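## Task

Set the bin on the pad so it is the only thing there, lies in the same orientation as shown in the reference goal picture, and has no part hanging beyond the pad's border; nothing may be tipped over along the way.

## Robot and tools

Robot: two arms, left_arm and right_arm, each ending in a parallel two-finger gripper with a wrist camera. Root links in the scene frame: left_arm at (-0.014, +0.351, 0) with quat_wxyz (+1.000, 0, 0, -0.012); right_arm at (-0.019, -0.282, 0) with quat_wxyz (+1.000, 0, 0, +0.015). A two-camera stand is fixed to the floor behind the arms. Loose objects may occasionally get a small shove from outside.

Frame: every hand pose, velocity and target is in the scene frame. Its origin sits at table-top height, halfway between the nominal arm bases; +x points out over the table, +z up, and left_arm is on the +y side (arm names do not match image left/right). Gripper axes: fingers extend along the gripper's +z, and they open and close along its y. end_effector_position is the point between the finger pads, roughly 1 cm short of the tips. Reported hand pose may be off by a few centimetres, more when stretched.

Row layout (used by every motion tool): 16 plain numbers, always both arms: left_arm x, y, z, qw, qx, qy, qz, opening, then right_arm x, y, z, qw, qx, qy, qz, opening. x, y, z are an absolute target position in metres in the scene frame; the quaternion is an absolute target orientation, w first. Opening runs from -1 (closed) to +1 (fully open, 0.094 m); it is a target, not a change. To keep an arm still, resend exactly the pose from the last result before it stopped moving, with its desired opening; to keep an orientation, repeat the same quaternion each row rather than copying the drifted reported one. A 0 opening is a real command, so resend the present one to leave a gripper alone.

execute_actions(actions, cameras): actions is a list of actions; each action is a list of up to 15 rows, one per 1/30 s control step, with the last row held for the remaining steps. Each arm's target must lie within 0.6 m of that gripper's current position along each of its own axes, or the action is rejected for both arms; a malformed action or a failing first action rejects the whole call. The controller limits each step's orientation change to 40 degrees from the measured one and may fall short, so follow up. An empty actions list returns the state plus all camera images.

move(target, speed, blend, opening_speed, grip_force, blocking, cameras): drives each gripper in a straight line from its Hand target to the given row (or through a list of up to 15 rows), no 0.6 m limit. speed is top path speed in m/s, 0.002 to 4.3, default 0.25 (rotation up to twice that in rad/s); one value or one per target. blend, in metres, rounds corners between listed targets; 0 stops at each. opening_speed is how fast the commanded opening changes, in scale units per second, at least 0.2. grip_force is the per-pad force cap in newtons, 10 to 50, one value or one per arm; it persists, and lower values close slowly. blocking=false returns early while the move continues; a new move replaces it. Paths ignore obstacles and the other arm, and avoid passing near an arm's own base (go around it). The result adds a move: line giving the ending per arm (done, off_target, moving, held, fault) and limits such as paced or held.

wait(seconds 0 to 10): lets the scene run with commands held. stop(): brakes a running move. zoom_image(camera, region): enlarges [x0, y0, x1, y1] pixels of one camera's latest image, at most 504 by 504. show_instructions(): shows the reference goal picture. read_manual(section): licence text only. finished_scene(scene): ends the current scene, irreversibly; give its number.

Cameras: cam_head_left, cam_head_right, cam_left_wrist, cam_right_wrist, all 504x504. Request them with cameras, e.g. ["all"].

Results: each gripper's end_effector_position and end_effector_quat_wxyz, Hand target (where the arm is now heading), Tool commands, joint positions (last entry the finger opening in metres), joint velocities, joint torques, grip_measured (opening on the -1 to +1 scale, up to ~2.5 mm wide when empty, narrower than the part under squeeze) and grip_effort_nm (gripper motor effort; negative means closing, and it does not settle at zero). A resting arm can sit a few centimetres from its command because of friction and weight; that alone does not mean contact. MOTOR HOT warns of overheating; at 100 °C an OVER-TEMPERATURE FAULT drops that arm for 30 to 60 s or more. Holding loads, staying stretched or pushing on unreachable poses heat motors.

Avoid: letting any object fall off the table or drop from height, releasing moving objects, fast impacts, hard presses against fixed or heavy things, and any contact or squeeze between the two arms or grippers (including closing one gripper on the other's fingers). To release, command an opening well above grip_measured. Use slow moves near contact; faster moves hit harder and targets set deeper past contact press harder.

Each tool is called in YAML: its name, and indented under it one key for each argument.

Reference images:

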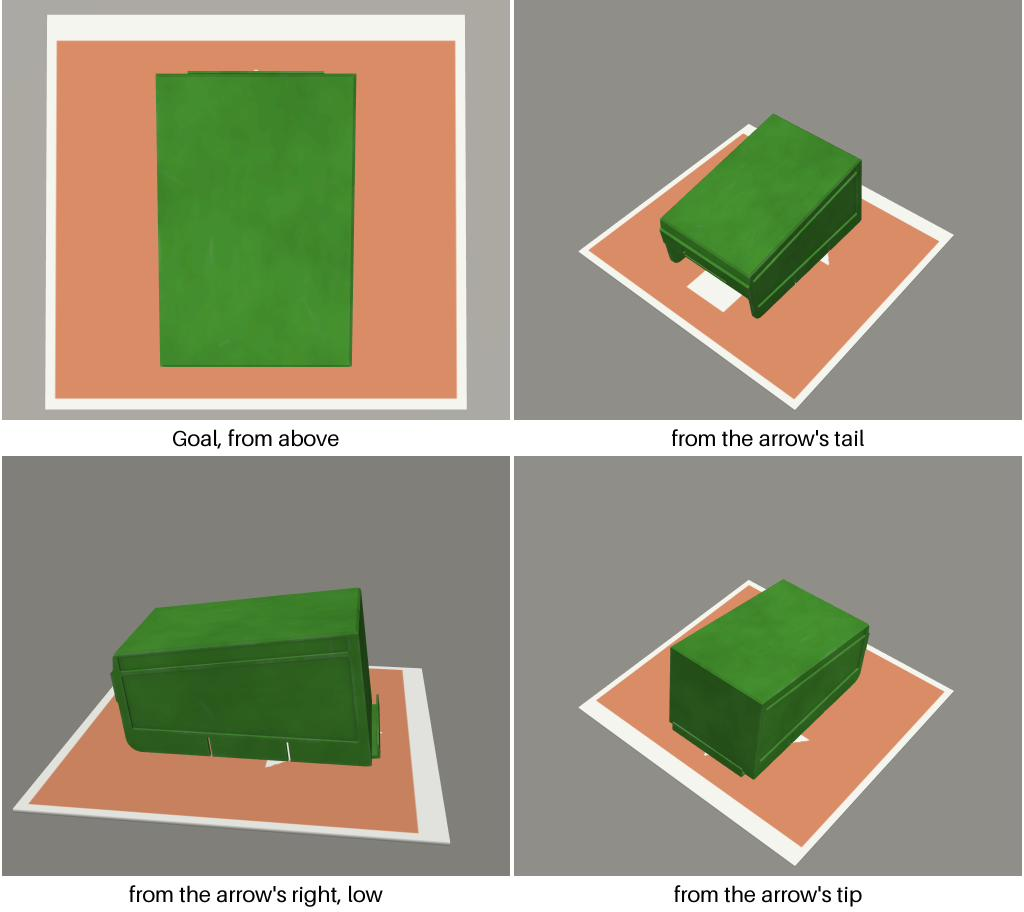

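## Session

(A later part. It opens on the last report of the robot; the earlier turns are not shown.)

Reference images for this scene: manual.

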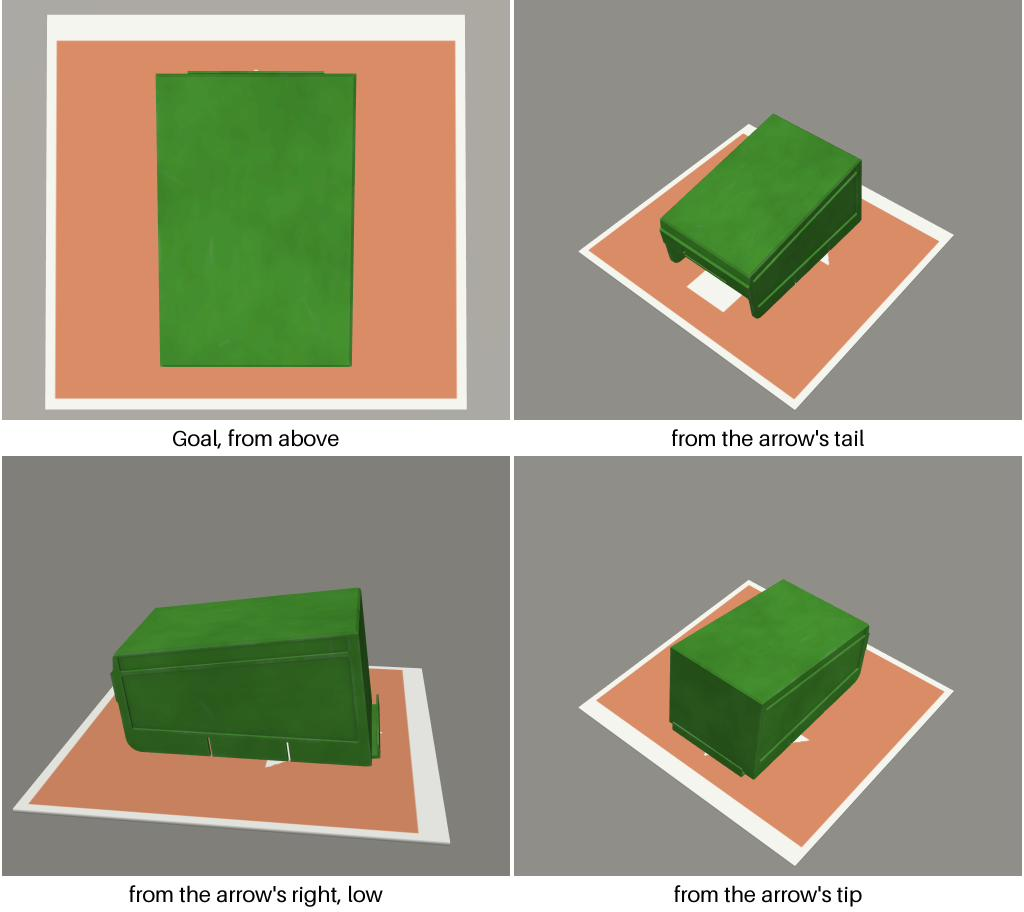

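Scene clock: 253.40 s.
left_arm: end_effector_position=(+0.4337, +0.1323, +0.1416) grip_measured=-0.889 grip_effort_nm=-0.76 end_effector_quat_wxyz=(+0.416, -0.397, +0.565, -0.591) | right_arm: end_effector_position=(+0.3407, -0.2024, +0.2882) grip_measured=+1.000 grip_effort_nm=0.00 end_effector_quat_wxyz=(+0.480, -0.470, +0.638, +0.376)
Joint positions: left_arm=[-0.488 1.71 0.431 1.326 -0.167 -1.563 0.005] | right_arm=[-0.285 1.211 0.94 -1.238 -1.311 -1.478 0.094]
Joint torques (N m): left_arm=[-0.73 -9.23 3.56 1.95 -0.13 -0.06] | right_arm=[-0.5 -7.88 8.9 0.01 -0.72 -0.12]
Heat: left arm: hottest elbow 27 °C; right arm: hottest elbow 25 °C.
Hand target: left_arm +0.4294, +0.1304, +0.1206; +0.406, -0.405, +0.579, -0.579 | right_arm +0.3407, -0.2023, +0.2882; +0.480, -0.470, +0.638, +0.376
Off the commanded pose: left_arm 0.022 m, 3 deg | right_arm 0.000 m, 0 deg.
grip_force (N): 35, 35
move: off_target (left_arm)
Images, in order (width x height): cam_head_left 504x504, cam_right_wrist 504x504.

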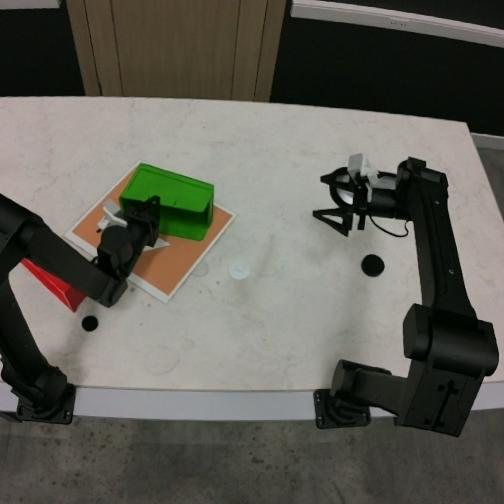

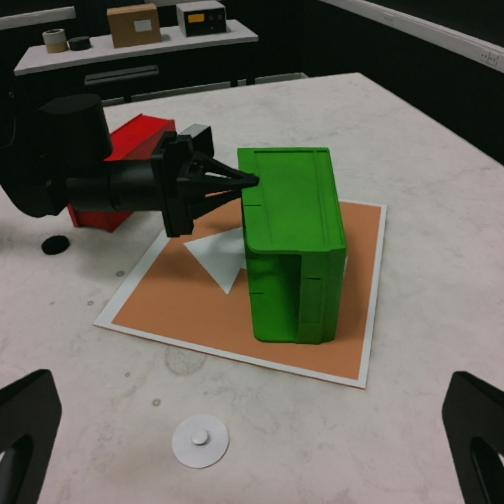

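move:
  target:
    - [0.43, 0.13, 0.141, 0.4056, -0.4056, 0.5794, -0.5794, -1, 0.3408, -0.2024, 0.2882, 0.48, -0.47, 0.638, 0.376, 1]
  cameras: ["cam_right_wrist"]
  speed: 0.04

move:
  target:
    - [0.4335, 0.1323, 0.143, 0.4056, -0.4056, 0.5794, -0.5794, 0.2, 0.3408, -0.2024, 0.2882, 0.48, -0.47, 0.638, 0.376, 1]
  cameras: ["cam_right_wrist", "cam_left_wrist"]
  speed: 0.04
  opening_speed: 0.6

Scene clock: 258.07 s.
left_arm: end_effector_position=(+0.4338, +0.1323, +0.1437) grip_measured=-0.889 grip_effort_nm=-0.76 end_effector_quat_wxyz=(+0.412, -0.402, +0.575, -0.581) | right_arm: end_effector_position=(+0.3407, -0.2024, +0.2882) grip_measured=+1.000 grip_effort_nm=0.00 end_effector_quat_wxyz=(+0.480, -0.470, +0.638, +0.376)
Joint positions: left_arm=[-0.488 1.666 0.431 1.25 -0.168 -1.563 0.005] | right_arm=[-0.285 1.211 0.94 -1.238 -1.311 -1.478 0.094]
Joint torques (N m): left_arm=[-0.79 -13.16 4.08 1.43 -0.14 -0.06] | right_arm=[-0.62 -7.77 8.72 0.02 -0.7 -0.07]
Heat: left arm: hottest elbow 26 °C; right arm: hottest elbow 24 °C.
Hand target: left_arm +0.4300, +0.1300, +0.1410; +0.406, -0.405, +0.579, -0.579 | right_arm +0.3407, -0.2023, +0.2882; +0.480, -0.470, +0.638, +0.376
Off the commanded pose: left_arm 0.005 m, 1 deg | right_arm 0.000 m, 0 deg.
grip_force (N): 35, 35
move: done
Images, in order (width x height): cam_right_wrist 504x504.

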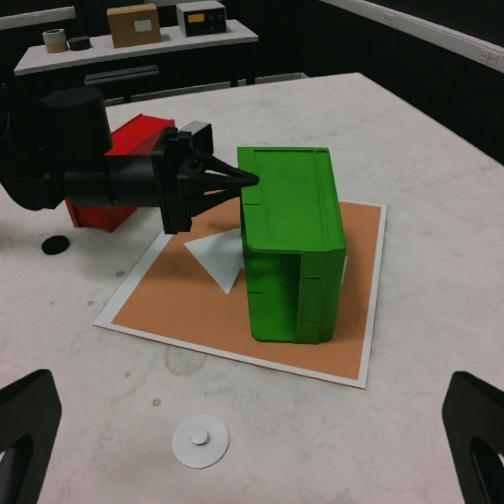

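Scene clock: 260.43 s.
left_arm: end_effector_position=(+0.4335, +0.1318, +0.1427) grip_measured=+0.198 grip_effort_nm=0.08 end_effector_quat_wxyz=(+0.409, -0.403, +0.579, -0.579) | right_arm: end_effector_position=(+0.3407, -0.2024, +0.2882) grip_measured=+1.000 grip_effort_nm=0.00 end_effector_quat_wxyz=(+0.480, -0.470, +0.638, +0.376)
Joint positions: left_arm=[-0.488 1.662 0.431 1.236 -0.164 -1.563 0.056] | right_arm=[-0.285 1.211 0.94 -1.238 -1.311 -1.478 0.094]
Joint torques (N m): left_arm=[-0.03 -13.04 4.6 1.48 0.19 -0.06] | right_arm=[-0.79 -7.53 8.99 -0.16 -0.72 -0.1]
Heat: left arm: hottest elbow 26 °C; right arm: hottest elbow 24 °C.
Hand target: left_arm +0.4335, +0.1323, +0.1429; +0.406, -0.405, +0.579, -0.579 | right_arm +0.3407, -0.2023, +0.2882; +0.480, -0.470, +0.638, +0.376
Off the commanded pose: left_arm 0.001 m, 1 deg | right_arm 0.000 m, 0 deg.
grip_force (N): 35, 35
move: done
Images, in order (width x height): cam_left_wrist 504x504, cam_right_wrist 504x504.

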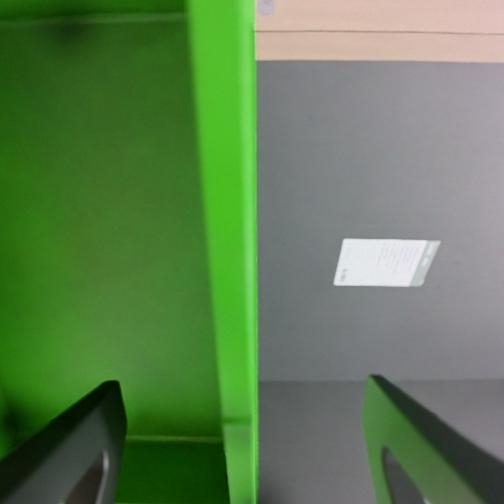

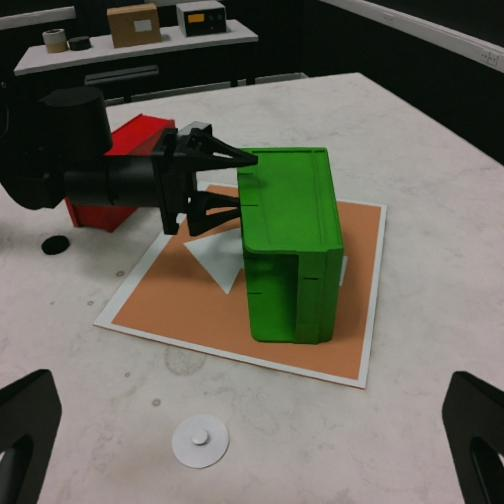

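zoom_image:
  camera: "cam_right_wrist"
  region: [220, 130, 360, 360]

move:
  target:
    - [0.335, 0.17, 0.148, 0.4056, -0.4056, 0.5794, -0.5794, 0.2, 0.3408, -0.2024, 0.2882, 0.48, -0.47, 0.638, 0.376, 1]
    - [0.22, 0.27, 0.36, 0.519, 0.2183, 0.8146, -0.1391, 0.2, 0.3408, -0.2024, 0.2882, 0.48, -0.47, 0.638, 0.376, 1]
  cameras: ["all"]
  speed: [0.08, 0.25]
  blend: [0.01, 0]

Scaled by 2.191 from the camera's 504x504 image, which has a finer 720x720 frame.

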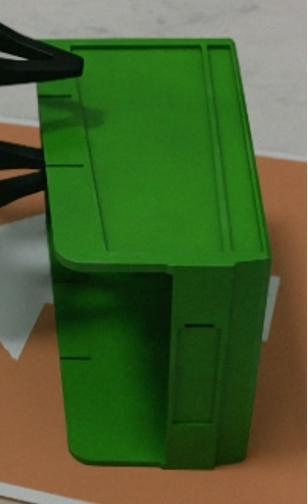

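Scene clock: 271.57 s.
left_arm: end_effector_position=(+0.2206, +0.2679, +0.3301) grip_measured=+0.198 grip_effort_nm=0.08 end_effector_quat_wxyz=(+0.501, +0.213, +0.826, -0.147) | right_arm: end_effector_position=(+0.3407, -0.2024, +0.2882) grip_measured=+1.000 grip_effort_nm=0.00 end_effector_quat_wxyz=(+0.480, -0.470, +0.638, +0.376)
Joint positions: left_arm=[-0.005 0.305 0.673 -0.897 0.448 0.215 0.056] | right_arm=[-0.285 1.211 0.94 -1.238 -1.311 -1.478 0.094]
Joint torques (N m): left_arm=[0.56 1.32 15.1 1.33 0.39 0.03] | right_arm=[-1.14 -7.18 8.66 -0.01 -0.74 -0.05]
Heat: left arm: hottest elbow 26 °C; right arm: hottest elbow 24 °C.
Hand target: left_arm +0.2192, +0.2697, +0.3593; +0.519, +0.218, +0.815, -0.139 | right_arm +0.3407, -0.2023, +0.2882; +0.480, -0.470, +0.638, +0.376
Off the commanded pose: left_arm 0.030 m, 3 deg | right_arm 0.000 m, 0 deg.
grip_force (N): 35, 35
move: off_target (left_arm)

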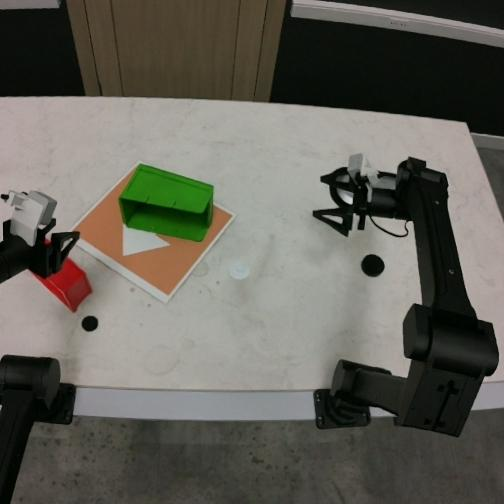

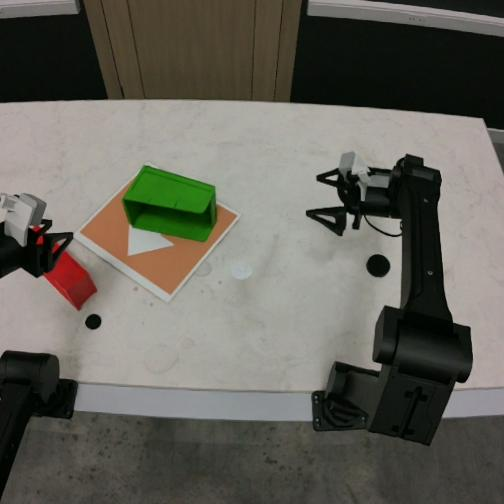

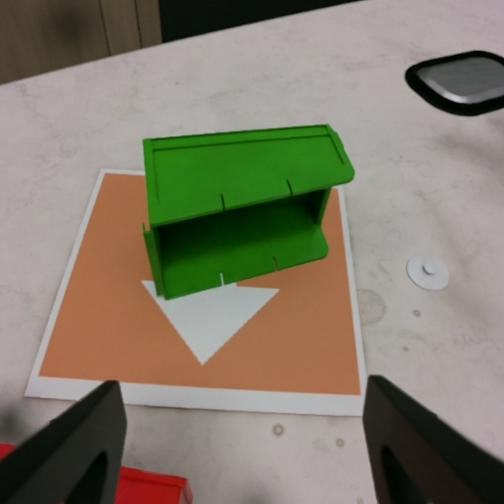

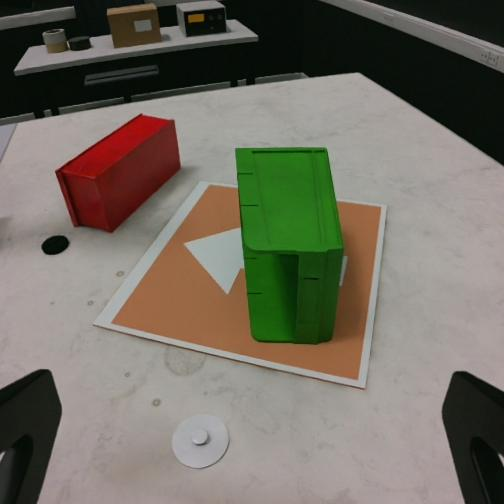

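move:
  target:
    - [0.38, 0.265, 0.12, 0.4882, 0.1874, 0.8455, -0.1082, -0.9, 0.3408, -0.2024, 0.2882, 0.48, -0.47, 0.638, 0.376, 1]
    - [0.42, 0.248, 0.075, 0.4882, 0.1874, 0.8455, -0.1082, -0.9, 0.3408, -0.2024, 0.2882, 0.48, -0.47, 0.638, 0.376, 1]
  cameras: ["all"]
  speed: [0.2, 0.08]
  blend: [0.02, 0]

Scene clock: 315.83 s.
left_arm: end_effector_position=(+0.4012, +0.2540, +0.0623) grip_measured=-0.898 grip_effort_nm=-0.09 end_effector_quat_wxyz=(+0.472, +0.189, +0.855, -0.106) | right_arm: end_effector_position=(+0.3407, -0.2024, +0.2882) grip_measured=+1.000 grip_effort_nm=0.00 end_effector_quat_wxyz=(+0.480, -0.470, +0.638, +0.376)
Joint positions: left_arm=[-0.095 1.368 0.378 0.404 0.269 0.17 0.005] | right_arm=[-0.285 1.211 0.94 -1.238 -1.311 -1.478 0.094]
Joint torques (N m): left_arm=[-0.79 -8.12 9.58 2.54 -0.01 -0.16] | right_arm=[0.32 -7.47 8.77 0.08 -0.74 -0.02]
Heat: left arm: hottest elbow 29 °C; right arm: hottest elbow 24 °C.
Hand target: left_arm +0.4188, +0.2482, +0.0754; +0.488, +0.187, +0.846, -0.108 | right_arm +0.3407, -0.2023, +0.2882; +0.480, -0.470, +0.638, +0.376
Off the commanded pose: left_arm 0.023 m, 2 deg | right_arm 0.000 m, 0 deg.
grip_force (N): 35, 35
move: off_target (left_arm)

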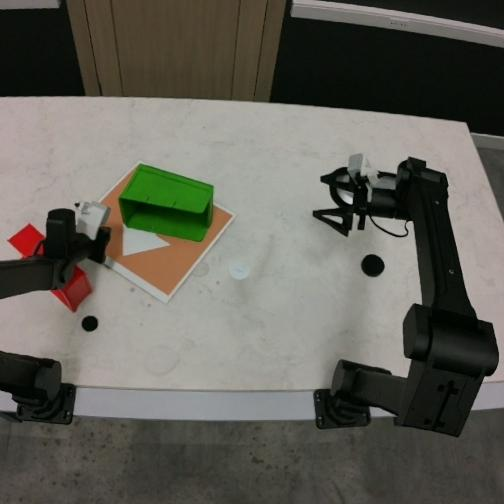

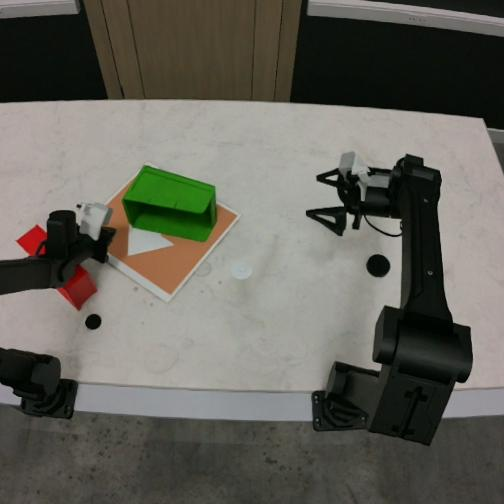

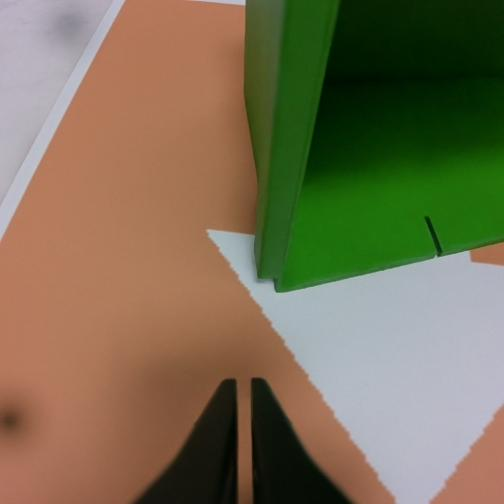

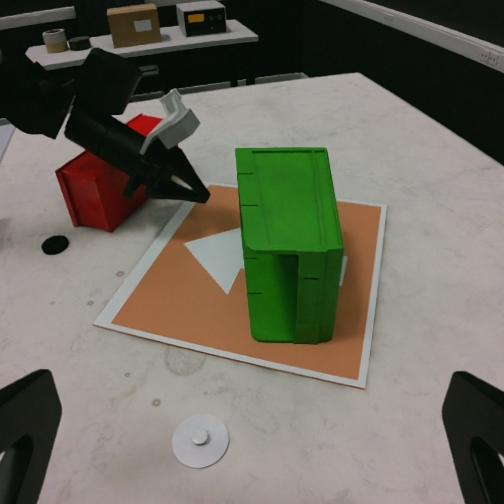

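move:
  target:
    - [0.45, 0.226, 0.075, 0.4882, 0.1874, 0.8455, -0.1082, -0.9, 0.3408, -0.2024, 0.2882, 0.48, -0.47, 0.638, 0.376, 1]
    - [0.49, 0.207, 0.075, 0.4882, 0.1874, 0.8455, -0.1082, -0.9, 0.3408, -0.2024, 0.2882, 0.48, -0.47, 0.638, 0.376, 1]
  cameras: ["all"]
  speed: 0.06
  blend: [0.01, 0]

Scene clock: 323.90 s.
left_arm: end_effector_position=(+0.4715, +0.2162, +0.0652) grip_measured=-0.898 grip_effort_nm=-0.09 end_effector_quat_wxyz=(+0.476, +0.189, +0.852, -0.104) | right_arm: end_effector_position=(+0.3407, -0.2024, +0.2882) grip_measured=+1.000 grip_effort_nm=0.00 end_effector_quat_wxyz=(+0.480, -0.470, +0.638, +0.376)
Joint positions: left_arm=[-0.178 1.543 0.574 0.405 0.196 0.126 0.005] | right_arm=[-0.285 1.211 0.94 -1.238 -1.311 -1.478 0.094]
Joint torques (N m): left_arm=[-0.91 -10.99 10.21 2.11 -0.02 -0.21] | right_arm=[-1.2 -8 8.72 0.05 -0.73 -0.08]
Heat: left arm: hottest elbow 29 °C; right arm: hottest elbow 24 °C.
Hand target: left_arm +0.4888, +0.2072, +0.0755; +0.488, +0.187, +0.845, -0.108 | right_arm +0.3407, -0.2023, +0.2882; +0.480, -0.470, +0.638, +0.376
Off the commanded pose: left_arm 0.023 m, 2 deg | right_arm 0.000 m, 0 deg.
grip_force (N): 35, 35
move: off_target (left_arm)

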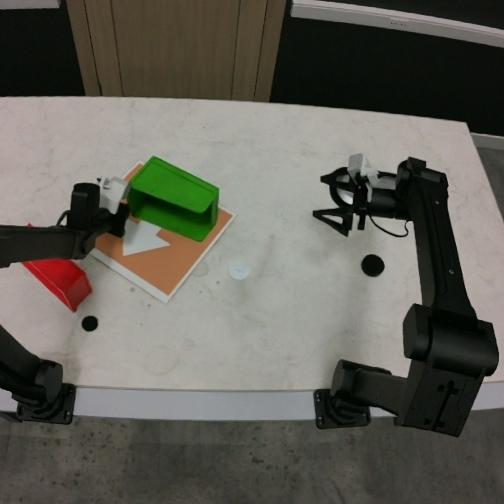

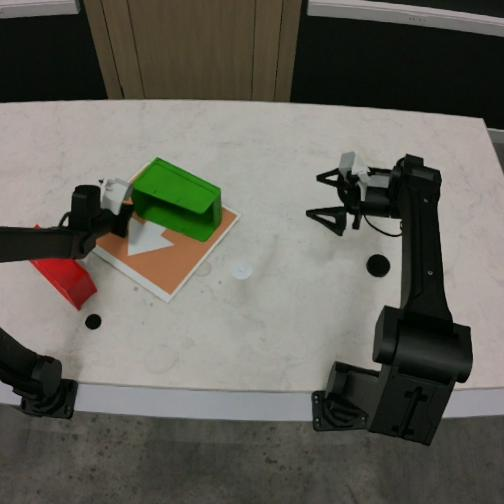

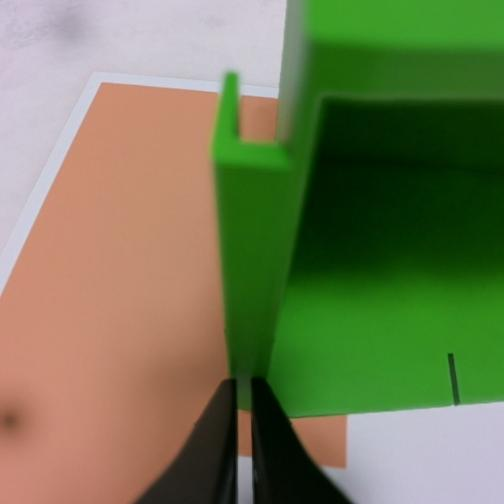

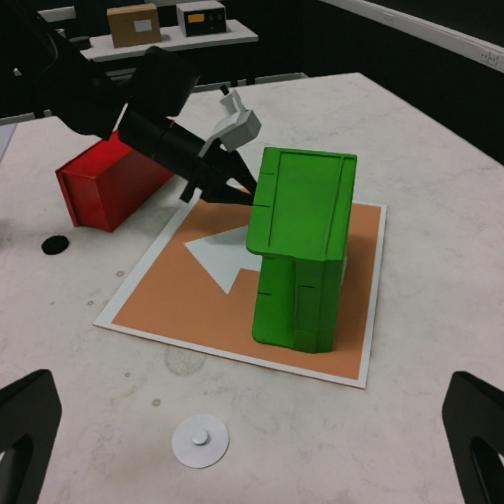

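move:
  target:
    - [0.525, 0.188, 0.075, 0.4882, 0.1874, 0.8455, -0.1082, -0.9, 0.3408, -0.2024, 0.2882, 0.48, -0.47, 0.638, 0.376, 1]
  cameras: ["all"]
  speed: 0.06

Scene clock: 328.83 s.
left_arm: end_effector_position=(+0.5091, +0.1976, +0.0693) grip_measured=-0.898 grip_effort_nm=-0.09 end_effector_quat_wxyz=(+0.484, +0.189, +0.848, -0.104) | right_arm: end_effector_position=(+0.3407, -0.2024, +0.2882) grip_measured=+1.000 grip_effort_nm=0.00 end_effector_quat_wxyz=(+0.480, -0.470, +0.638, +0.376)
Joint positions: left_arm=[-0.205 1.622 0.68 0.398 0.173 0.112 0.005] | right_arm=[-0.285 1.211 0.94 -1.238 -1.311 -1.478 0.094]
Joint torques (N m): left_arm=[-0.97 -12.51 10.51 1.4 -0.02 -0.19] | right_arm=[-0.62 -6.53 8.84 0.01 -0.76 -0.07]
Heat: left arm: hottest elbow 29 °C; right arm: hottest elbow 24 °C.
Hand target: left_arm +0.5240, +0.1881, +0.0753; +0.488, +0.188, +0.845, -0.108 | right_arm +0.3407, -0.2023, +0.2882; +0.480, -0.470, +0.638, +0.376
Off the commanded pose: left_arm 0.019 m, 1 deg | right_arm 0.000 m, 0 deg.
grip_force (N): 35, 35
move: off_target (left_arm)

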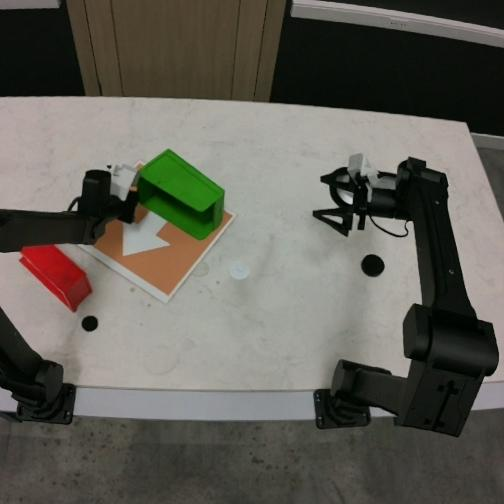

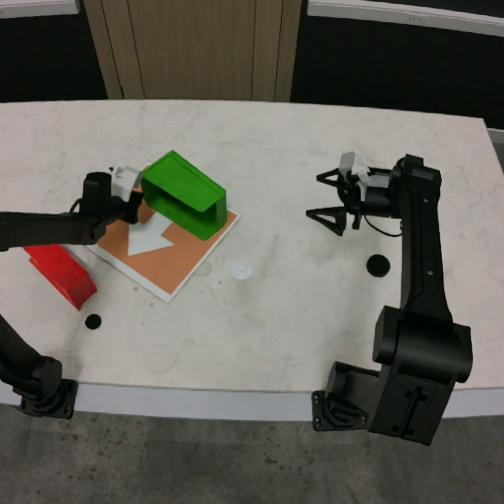

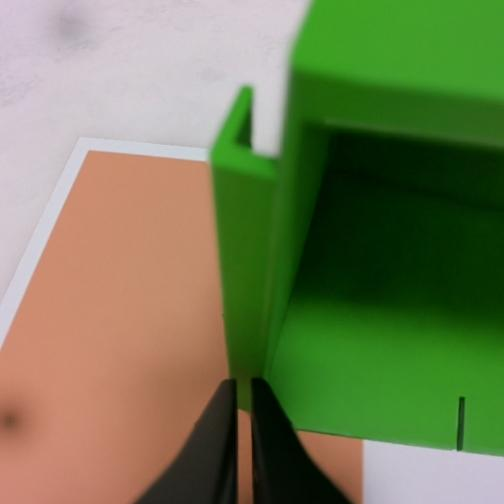

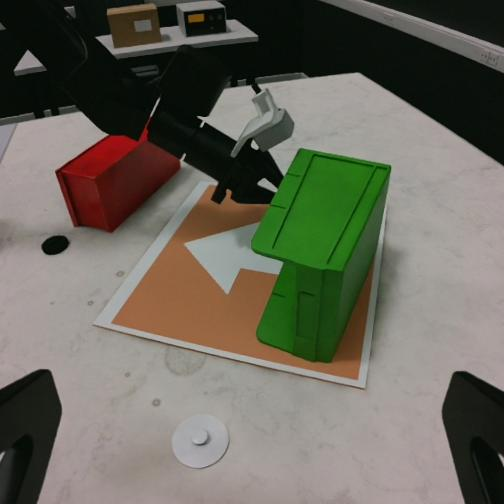

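move:
  target:
    - [0.45, 0.225, 0.08, 0.4882, 0.1874, 0.8455, -0.1082, -0.9, 0.3408, -0.2024, 0.2882, 0.48, -0.47, 0.638, 0.376, 1]
    - [0.24, 0.27, 0.36, 0.519, 0.2183, 0.8146, -0.1391, -0.9, 0.3408, -0.2024, 0.2882, 0.48, -0.47, 0.638, 0.376, 1]
  cameras: ["all"]
  speed: [0.08, 0.25]
  blend: [0.01, 0]

zoom_image:
  camera: "cam_right_wrist"
  region: [220, 130, 400, 380]

zoom_image:
  camera: "cam_left_wrist"
  region: [80, 90, 420, 400]

Scene clock: 340.00 s.
left_arm: end_effector_position=(+0.2406, +0.2678, +0.3291) grip_measured=-0.898 grip_effort_nm=-0.09 end_effector_quat_wxyz=(+0.499, +0.213, +0.827, -0.148) | right_arm: end_effector_position=(+0.3407, -0.2024, +0.2882) grip_measured=+1.000 grip_effort_nm=0.00 end_effector_quat_wxyz=(+0.480, -0.470, +0.638, +0.376)
Joint positions: left_arm=[-0.002 0.372 0.678 -0.841 0.451 0.217 0.005] | right_arm=[-0.285 1.211 0.94 -1.238 -1.311 -1.478 0.094]
Joint torques (N m): left_arm=[0.56 -0.09 15.15 1.31 0.4 0.07] | right_arm=[-0.44 -7.12 8.92 -0.01 -0.71 -0.09]
Heat: left arm: hottest elbow 29 °C; right arm: hottest elbow 24 °C.
Hand target: left_arm +0.2392, +0.2698, +0.3593; +0.519, +0.218, +0.815, -0.139 | right_arm +0.3407, -0.2023, +0.2882; +0.480, -0.470, +0.638, +0.376
Off the commanded pose: left_arm 0.031 m, 3 deg | right_arm 0.000 m, 0 deg.
grip_force (N): 35, 35
move: off_target (left_arm)

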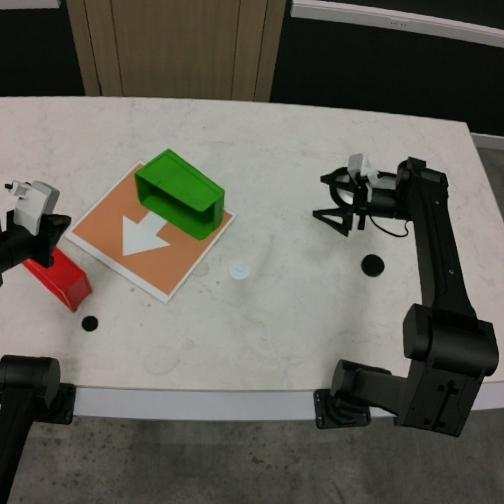

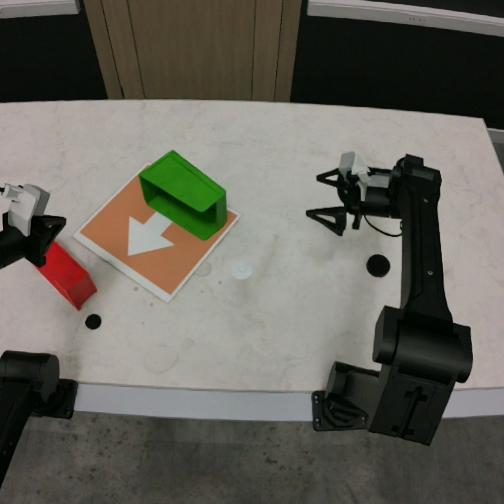

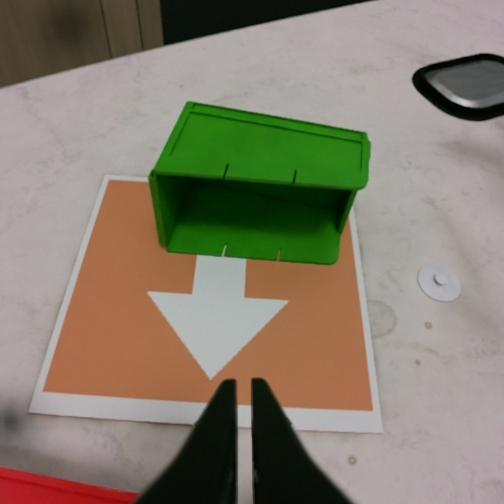

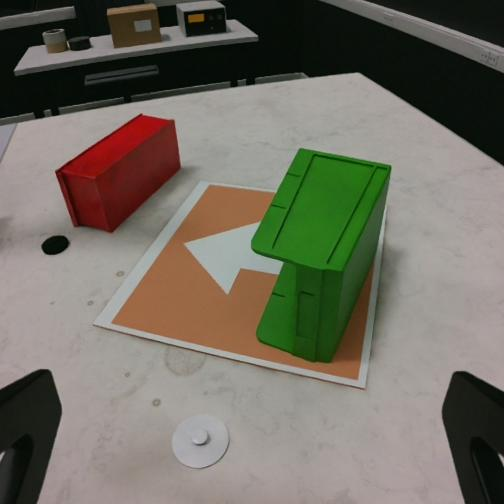

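Scaled by 2.016 from the camera's 504x504 image, which has a finer 720x720 frame.

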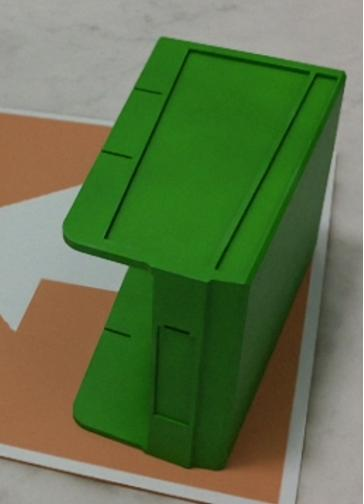

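Scaled by 1.482 from the camera's 504x504 image, which has a finer 720x720 frame.

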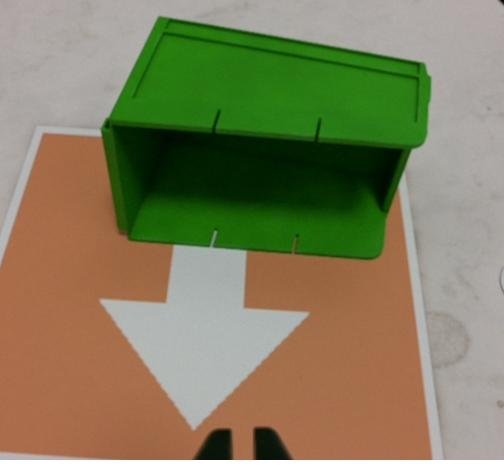

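move:
  target: [0.2406, 0.2678, 0.3291, 0.499, 0.213, 0.827, -0.148, -0.9, 0.395, -0.075, 0.13, 0.0862, 0.0862, 0.7018, 0.7018, 0.5]
  cameras: ["all"]
  speed: 0.2

Scene clock: 375.67 s.
left_arm: end_effector_position=(+0.2406, +0.2678, +0.3291) grip_measured=-0.898 grip_effort_nm=-0.09 end_effector_quat_wxyz=(+0.499, +0.213, +0.827, -0.147) | right_arm: end_effector_position=(+0.3990, -0.0810, +0.1356) grip_measured=+0.502 grip_effort_nm=-0.08 end_effector_quat_wxyz=(+0.095, +0.086, +0.702, +0.700)
Joint positions: left_arm=[-0.002 0.372 0.678 -0.841 0.451 0.218 0.005] | right_arm=[0.058 1.755 0.567 1.186 -1.226 1.556 0.071]
Joint torques (N m): left_arm=[-0.03 0.03 10.48 1.84 0.34 -0.05] | right_arm=[1.85 -10.29 4.46 1.63 0.05 -0.03]
Heat: left arm: hottest elbow 29 °C; right arm: hottest elbow 24 °C.
Hand target: left_arm +0.2406, +0.2678, +0.3292; +0.499, +0.213, +0.827, -0.148 | right_arm +0.3949, -0.0752, +0.1302; +0.086, +0.086, +0.702, +0.701
Off the commanded pose: left_arm 0.000 m, 0 deg | right_arm 0.009 m, 1 deg.
grip_force (N): 35, 35
move: done

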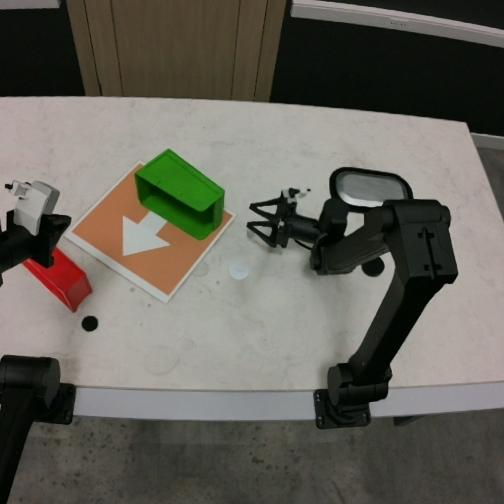

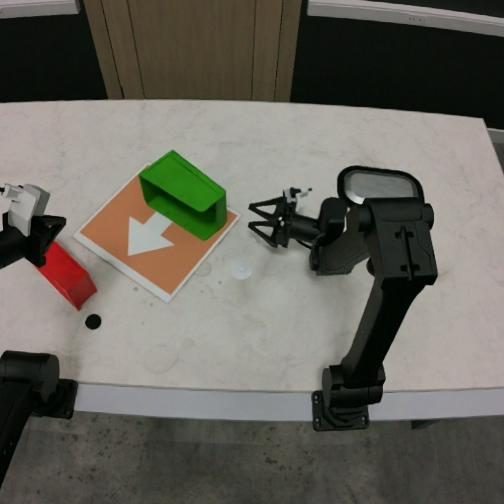

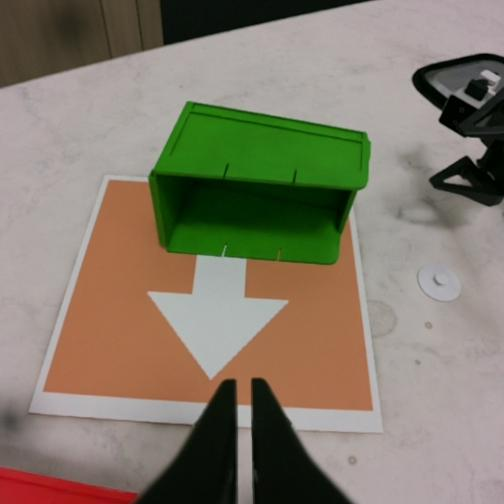

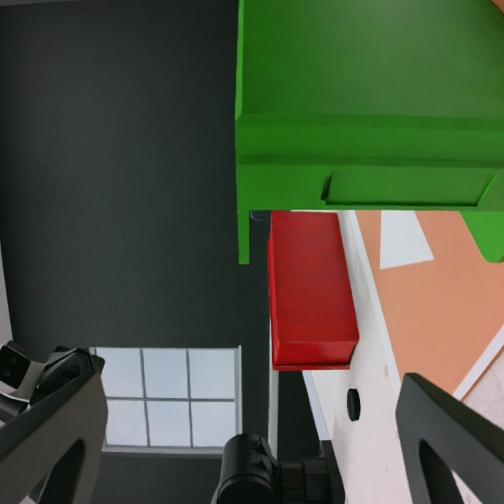

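move:
  target: [0.2406, 0.2678, 0.3291, 0.499, 0.213, 0.827, -0.148, -0.9, 0.4035, -0.052, 0.1325, 0.0616, 0.0616, 0.7044, 0.7044, 0.5]
  cameras: ["cam_right_wrist", "cam_left_wrist"]
  speed: 0.08

Scene clock: 402.33 s.
left_arm: end_effector_position=(+0.2406, +0.2678, +0.3291) grip_measured=-0.898 grip_effort_nm=-0.09 end_effector_quat_wxyz=(+0.499, +0.213, +0.827, -0.147) | right_arm: end_effector_position=(+0.3983, -0.0590, +0.1350) grip_measured=+0.502 grip_effort_nm=-0.08 end_effector_quat_wxyz=(+0.073, +0.061, +0.704, +0.704)
Joint positions: left_arm=[-0.002 0.372 0.678 -0.841 0.451 0.218 0.005] | right_arm=[0.106 1.779 0.602 1.183 -1.245 1.561 0.071]
Joint torques (N m): left_arm=[-0.03 -0.03 10.5 1.83 0.34 -0.06] | right_arm=[1.38 -10.11 7.05 0.38 -0.08 -0.05]
Heat: left arm: hottest elbow 28 °C; right arm: hottest elbow 23 °C.
Hand target: left_arm +0.2406, +0.2678, +0.3292; +0.499, +0.213, +0.827, -0.148 | right_arm +0.4033, -0.0521, +0.1325; +0.062, +0.062, +0.704, +0.704
Off the commanded pose: left_arm 0.000 m, 0 deg | right_arm 0.009 m, 1 deg.
grip_force (N): 35, 35
move: done
Images, in order (width x height): cam_left_wrist 504x504, cam_right_wrist 504x504.

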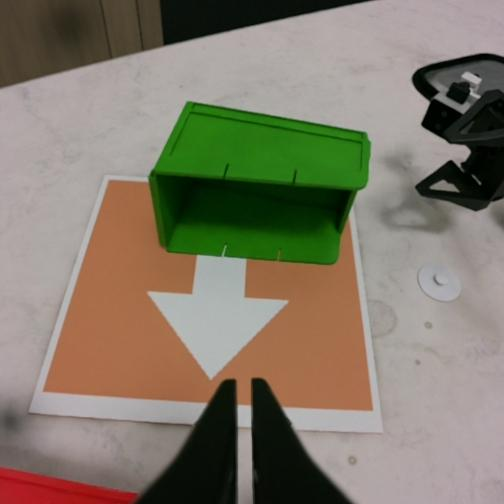

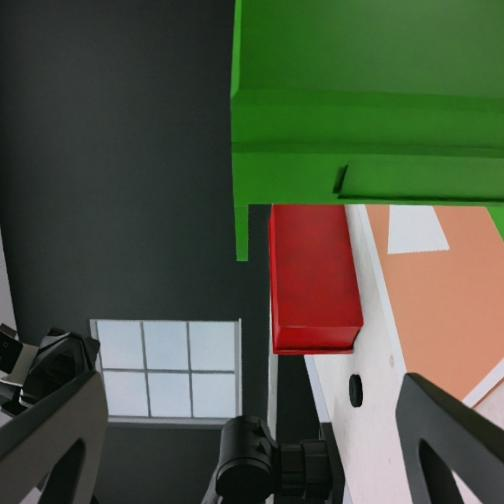

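move:
  target: [0.2406, 0.2678, 0.3291, 0.499, 0.213, 0.827, -0.148, -0.9, 0.4205, -0.012, 0.1355, 0.0616, 0.0616, 0.7044, 0.7044, 0.5]
  cameras: ["cam_right_wrist", "cam_left_wrist"]
  speed: 0.06

Scene clock: 411.03 s.
left_arm: end_effector_position=(+0.2406, +0.2678, +0.3291) grip_measured=-0.898 grip_effort_nm=-0.09 end_effector_quat_wxyz=(+0.499, +0.213, +0.827, -0.147) | right_arm: end_effector_position=(+0.4141, -0.0198, +0.1375) grip_measured=+0.502 grip_effort_nm=-0.08 end_effector_quat_wxyz=(+0.070, +0.061, +0.704, +0.704)
Joint positions: left_arm=[-0.002 0.372 0.678 -0.841 0.451 0.218 0.005] | right_arm=[0.195 1.804 0.669 1.139 -1.161 1.561 0.071]
Joint torques (N m): left_arm=[-0.03 -0.09 10.5 1.83 0.34 -0.06] | right_arm=[1.08 -12.04 7.42 0.49 0.09 -0.08]
Heat: left arm: hottest elbow 28 °C; right arm: hottest elbow 23 °C.
Hand target: left_arm +0.2406, +0.2678, +0.3292; +0.499, +0.213, +0.827, -0.148 | right_arm +0.4202, -0.0122, +0.1356; +0.062, +0.062, +0.704, +0.704
Off the commanded pose: left_arm 0.000 m, 0 deg | right_arm 0.010 m, 1 deg.
grip_force (N): 35, 35
move: done
Images, in order (width x height): cam_left_wrist 504x504, cam_right_wrist 504x504.

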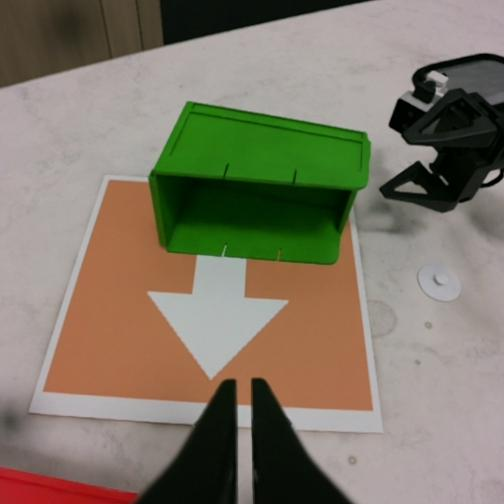

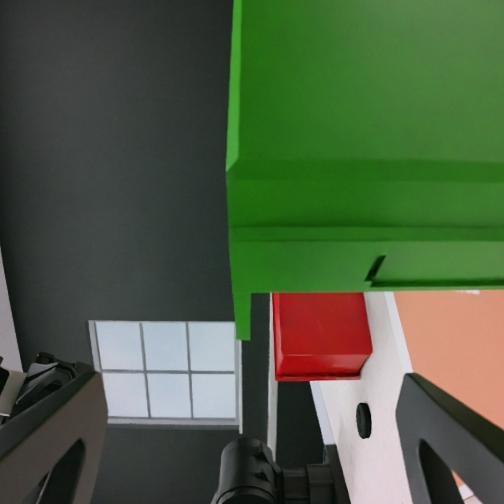

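move:
  target: [0.2406, 0.2678, 0.3291, 0.499, 0.213, 0.827, -0.148, -0.9, 0.4215, 0.026, 0.139, 0.0616, 0.0616, 0.7044, 0.7044, 0.5]
  cameras: ["cam_right_wrist", "cam_left_wrist"]
  speed: 0.05

Scene clock: 425.20 s.
left_arm: end_effector_position=(+0.2406, +0.2678, +0.3291) grip_measured=-0.898 grip_effort_nm=-0.09 end_effector_quat_wxyz=(+0.499, +0.213, +0.827, -0.147) | right_arm: end_effector_position=(+0.4155, +0.0173, +0.1408) grip_measured=+0.502 grip_effort_nm=-0.08 end_effector_quat_wxyz=(+0.070, +0.061, +0.704, +0.704)
Joint positions: left_arm=[-0.002 0.372 0.678 -0.841 0.451 0.218 0.005] | right_arm=[0.28 1.81 0.701 1.112 -1.076 1.561 0.071]
Joint torques (N m): left_arm=[-0.09 -0.03 10.51 1.81 0.34 -0.05] | right_arm=[1.03 -11.99 7.75 0.64 0.09 -0.03]
Heat: left arm: hottest elbow 28 °C; right arm: hottest elbow 23 °C.
Hand target: left_arm +0.2406, +0.2678, +0.3292; +0.499, +0.213, +0.827, -0.148 | right_arm +0.4211, +0.0258, +0.1390; +0.062, +0.062, +0.704, +0.704
Off the commanded pose: left_arm 0.000 m, 0 deg | right_arm 0.011 m, 1 deg.
grip_force (N): 35, 35
move: off_target (right_arm)
Images, in order (width x height): cam_left_wrist 504x504, cam_right_wrist 504x504.

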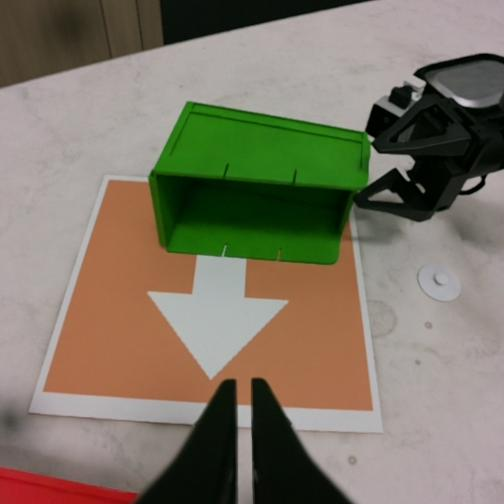

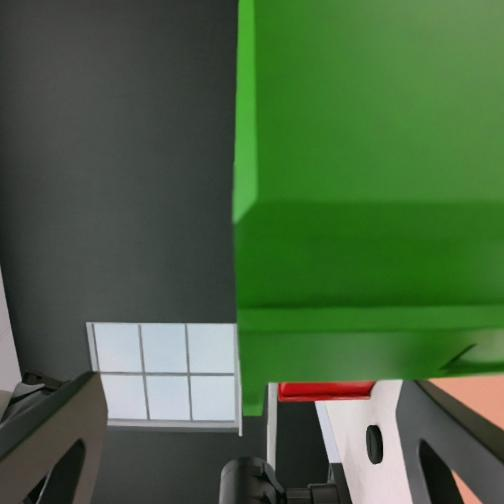

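execute_actions:
  actions: []

Scene clock: 438.63 s.
left_arm: end_effector_position=(+0.2406, +0.2678, +0.3291) grip_measured=-0.898 grip_effort_nm=-0.09 end_effector_quat_wxyz=(+0.499, +0.213, +0.827, -0.147) | right_arm: end_effector_position=(+0.4156, +0.0174, +0.1409) grip_measured=+0.502 grip_effort_nm=-0.08 end_effector_quat_wxyz=(+0.070, +0.061, +0.704, +0.704)
Joint positions: left_arm=[-0.002 0.372 0.678 -0.841 0.451 0.218 0.005] | right_arm=[0.28 1.81 0.701 1.112 -1.076 1.561 0.071]
Joint velocities: within noise
Joint torques (N m): left_arm=[-0.03 0.03 10.5 1.83 0.34 -0.06] | right_arm=[1.03 -11.87 7.69 0.66 0.08 -0.06]
Heat: left arm: hottest elbow 28 °C; right arm: hottest elbow 23 °C.
Hand target: left_arm +0.2406, +0.2678, +0.3292; +0.499, +0.213, +0.827, -0.148 | right_arm +0.4212, +0.0258, +0.1392; +0.062, +0.061, +0.704, +0.704
Tool commands: left_gripper/opening=-0.9 right_gripper/opening=+0.5
Off the commanded pose: left_arm 0.000 m, 0 deg | right_arm 0.011 m, 1 deg.
grip_force (N): 35, 35

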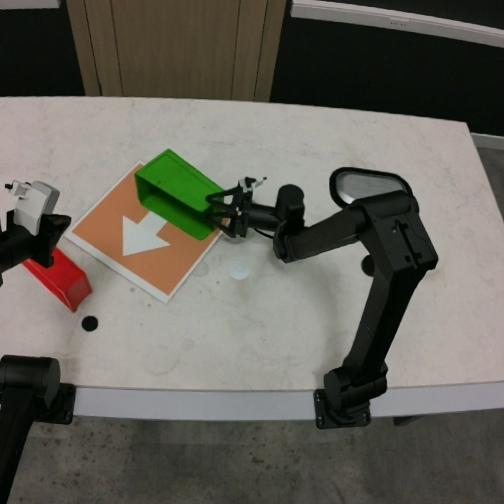

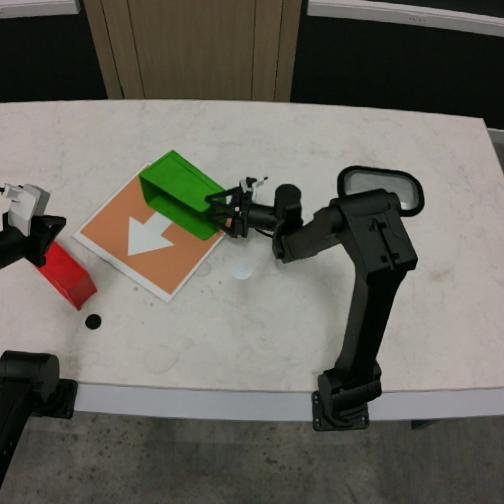

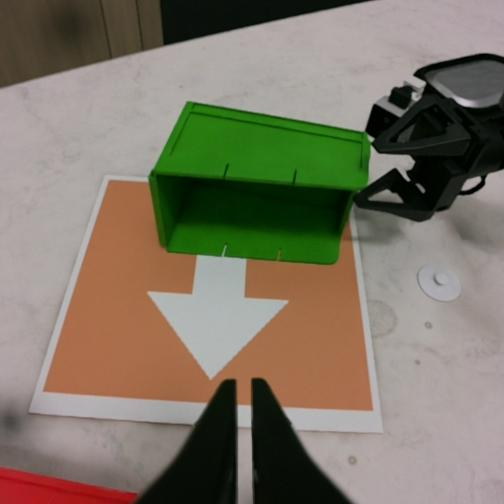

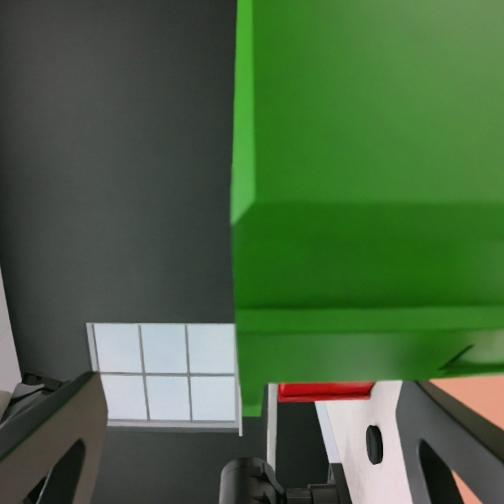

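move:
  target: [0.2406,0.2678,0.3291,0.499,0.213,0.827,-0.148,-0.9,0.4255,0.0380,0.1392,0.0616,0.0616,0.7044,0.7044,0.5]
  speed: 0.06
  cameras: ["cam_right_wrist"]

Scene clock: 445.17 s.
left_arm: end_effector_position=(+0.2406, +0.2678, +0.3291) grip_measured=-0.898 grip_effort_nm=-0.09 end_effector_quat_wxyz=(+0.499, +0.213, +0.827, -0.147) | right_arm: end_effector_position=(+0.4198, +0.0288, +0.1411) grip_measured=+0.502 grip_effort_nm=-0.08 end_effector_quat_wxyz=(+0.070, +0.061, +0.704, +0.704)
Joint positions: left_arm=[-0.002 0.372 0.678 -0.841 0.451 0.218 0.005] | right_arm=[0.302 1.82 0.723 1.101 -1.053 1.561 0.071]
Joint torques (N m): left_arm=[-0.03 0.03 10.51 1.84 0.34 -0.05] | right_arm=[0.91 -11.63 7.99 0.64 0.08 -0.09]
Heat: left arm: hottest elbow 27 °C; right arm: hottest elbow 22 °C.
Hand target: left_arm +0.2406, +0.2678, +0.3292; +0.499, +0.213, +0.827, -0.148 | right_arm +0.4252, +0.0379, +0.1394; +0.062, +0.062, +0.704, +0.704
Off the commanded pose: left_arm 0.000 m, 0 deg | right_arm 0.011 m, 1 deg.
grip_force (N): 35, 35
move: off_target (right_arm)
Images, in order (width x height): cam_right_wrist 504x504.

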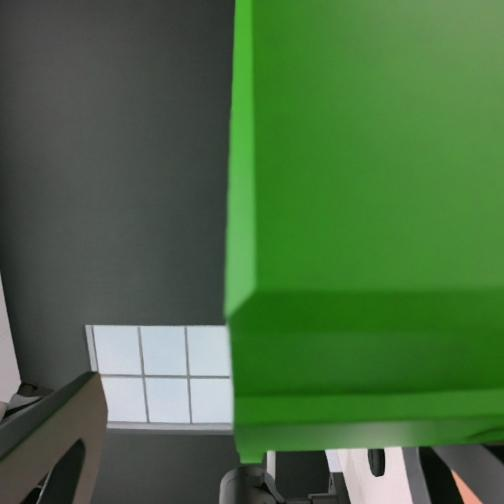

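zoom_image:
  camera: "cam_right_wrist"
  region: [180, 360, 330, 504]

Scaled by 3.360 from the camera's 504x504 image, which has a finer 720x720 frame.

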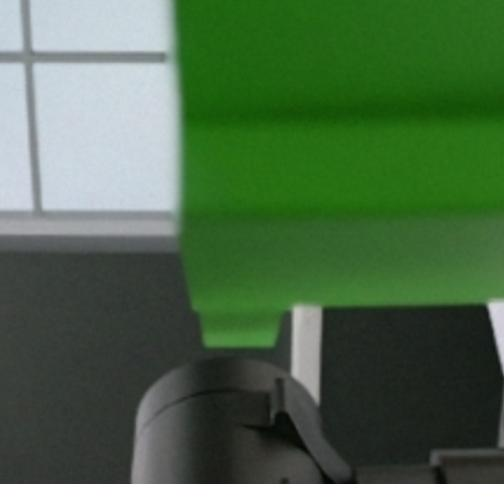

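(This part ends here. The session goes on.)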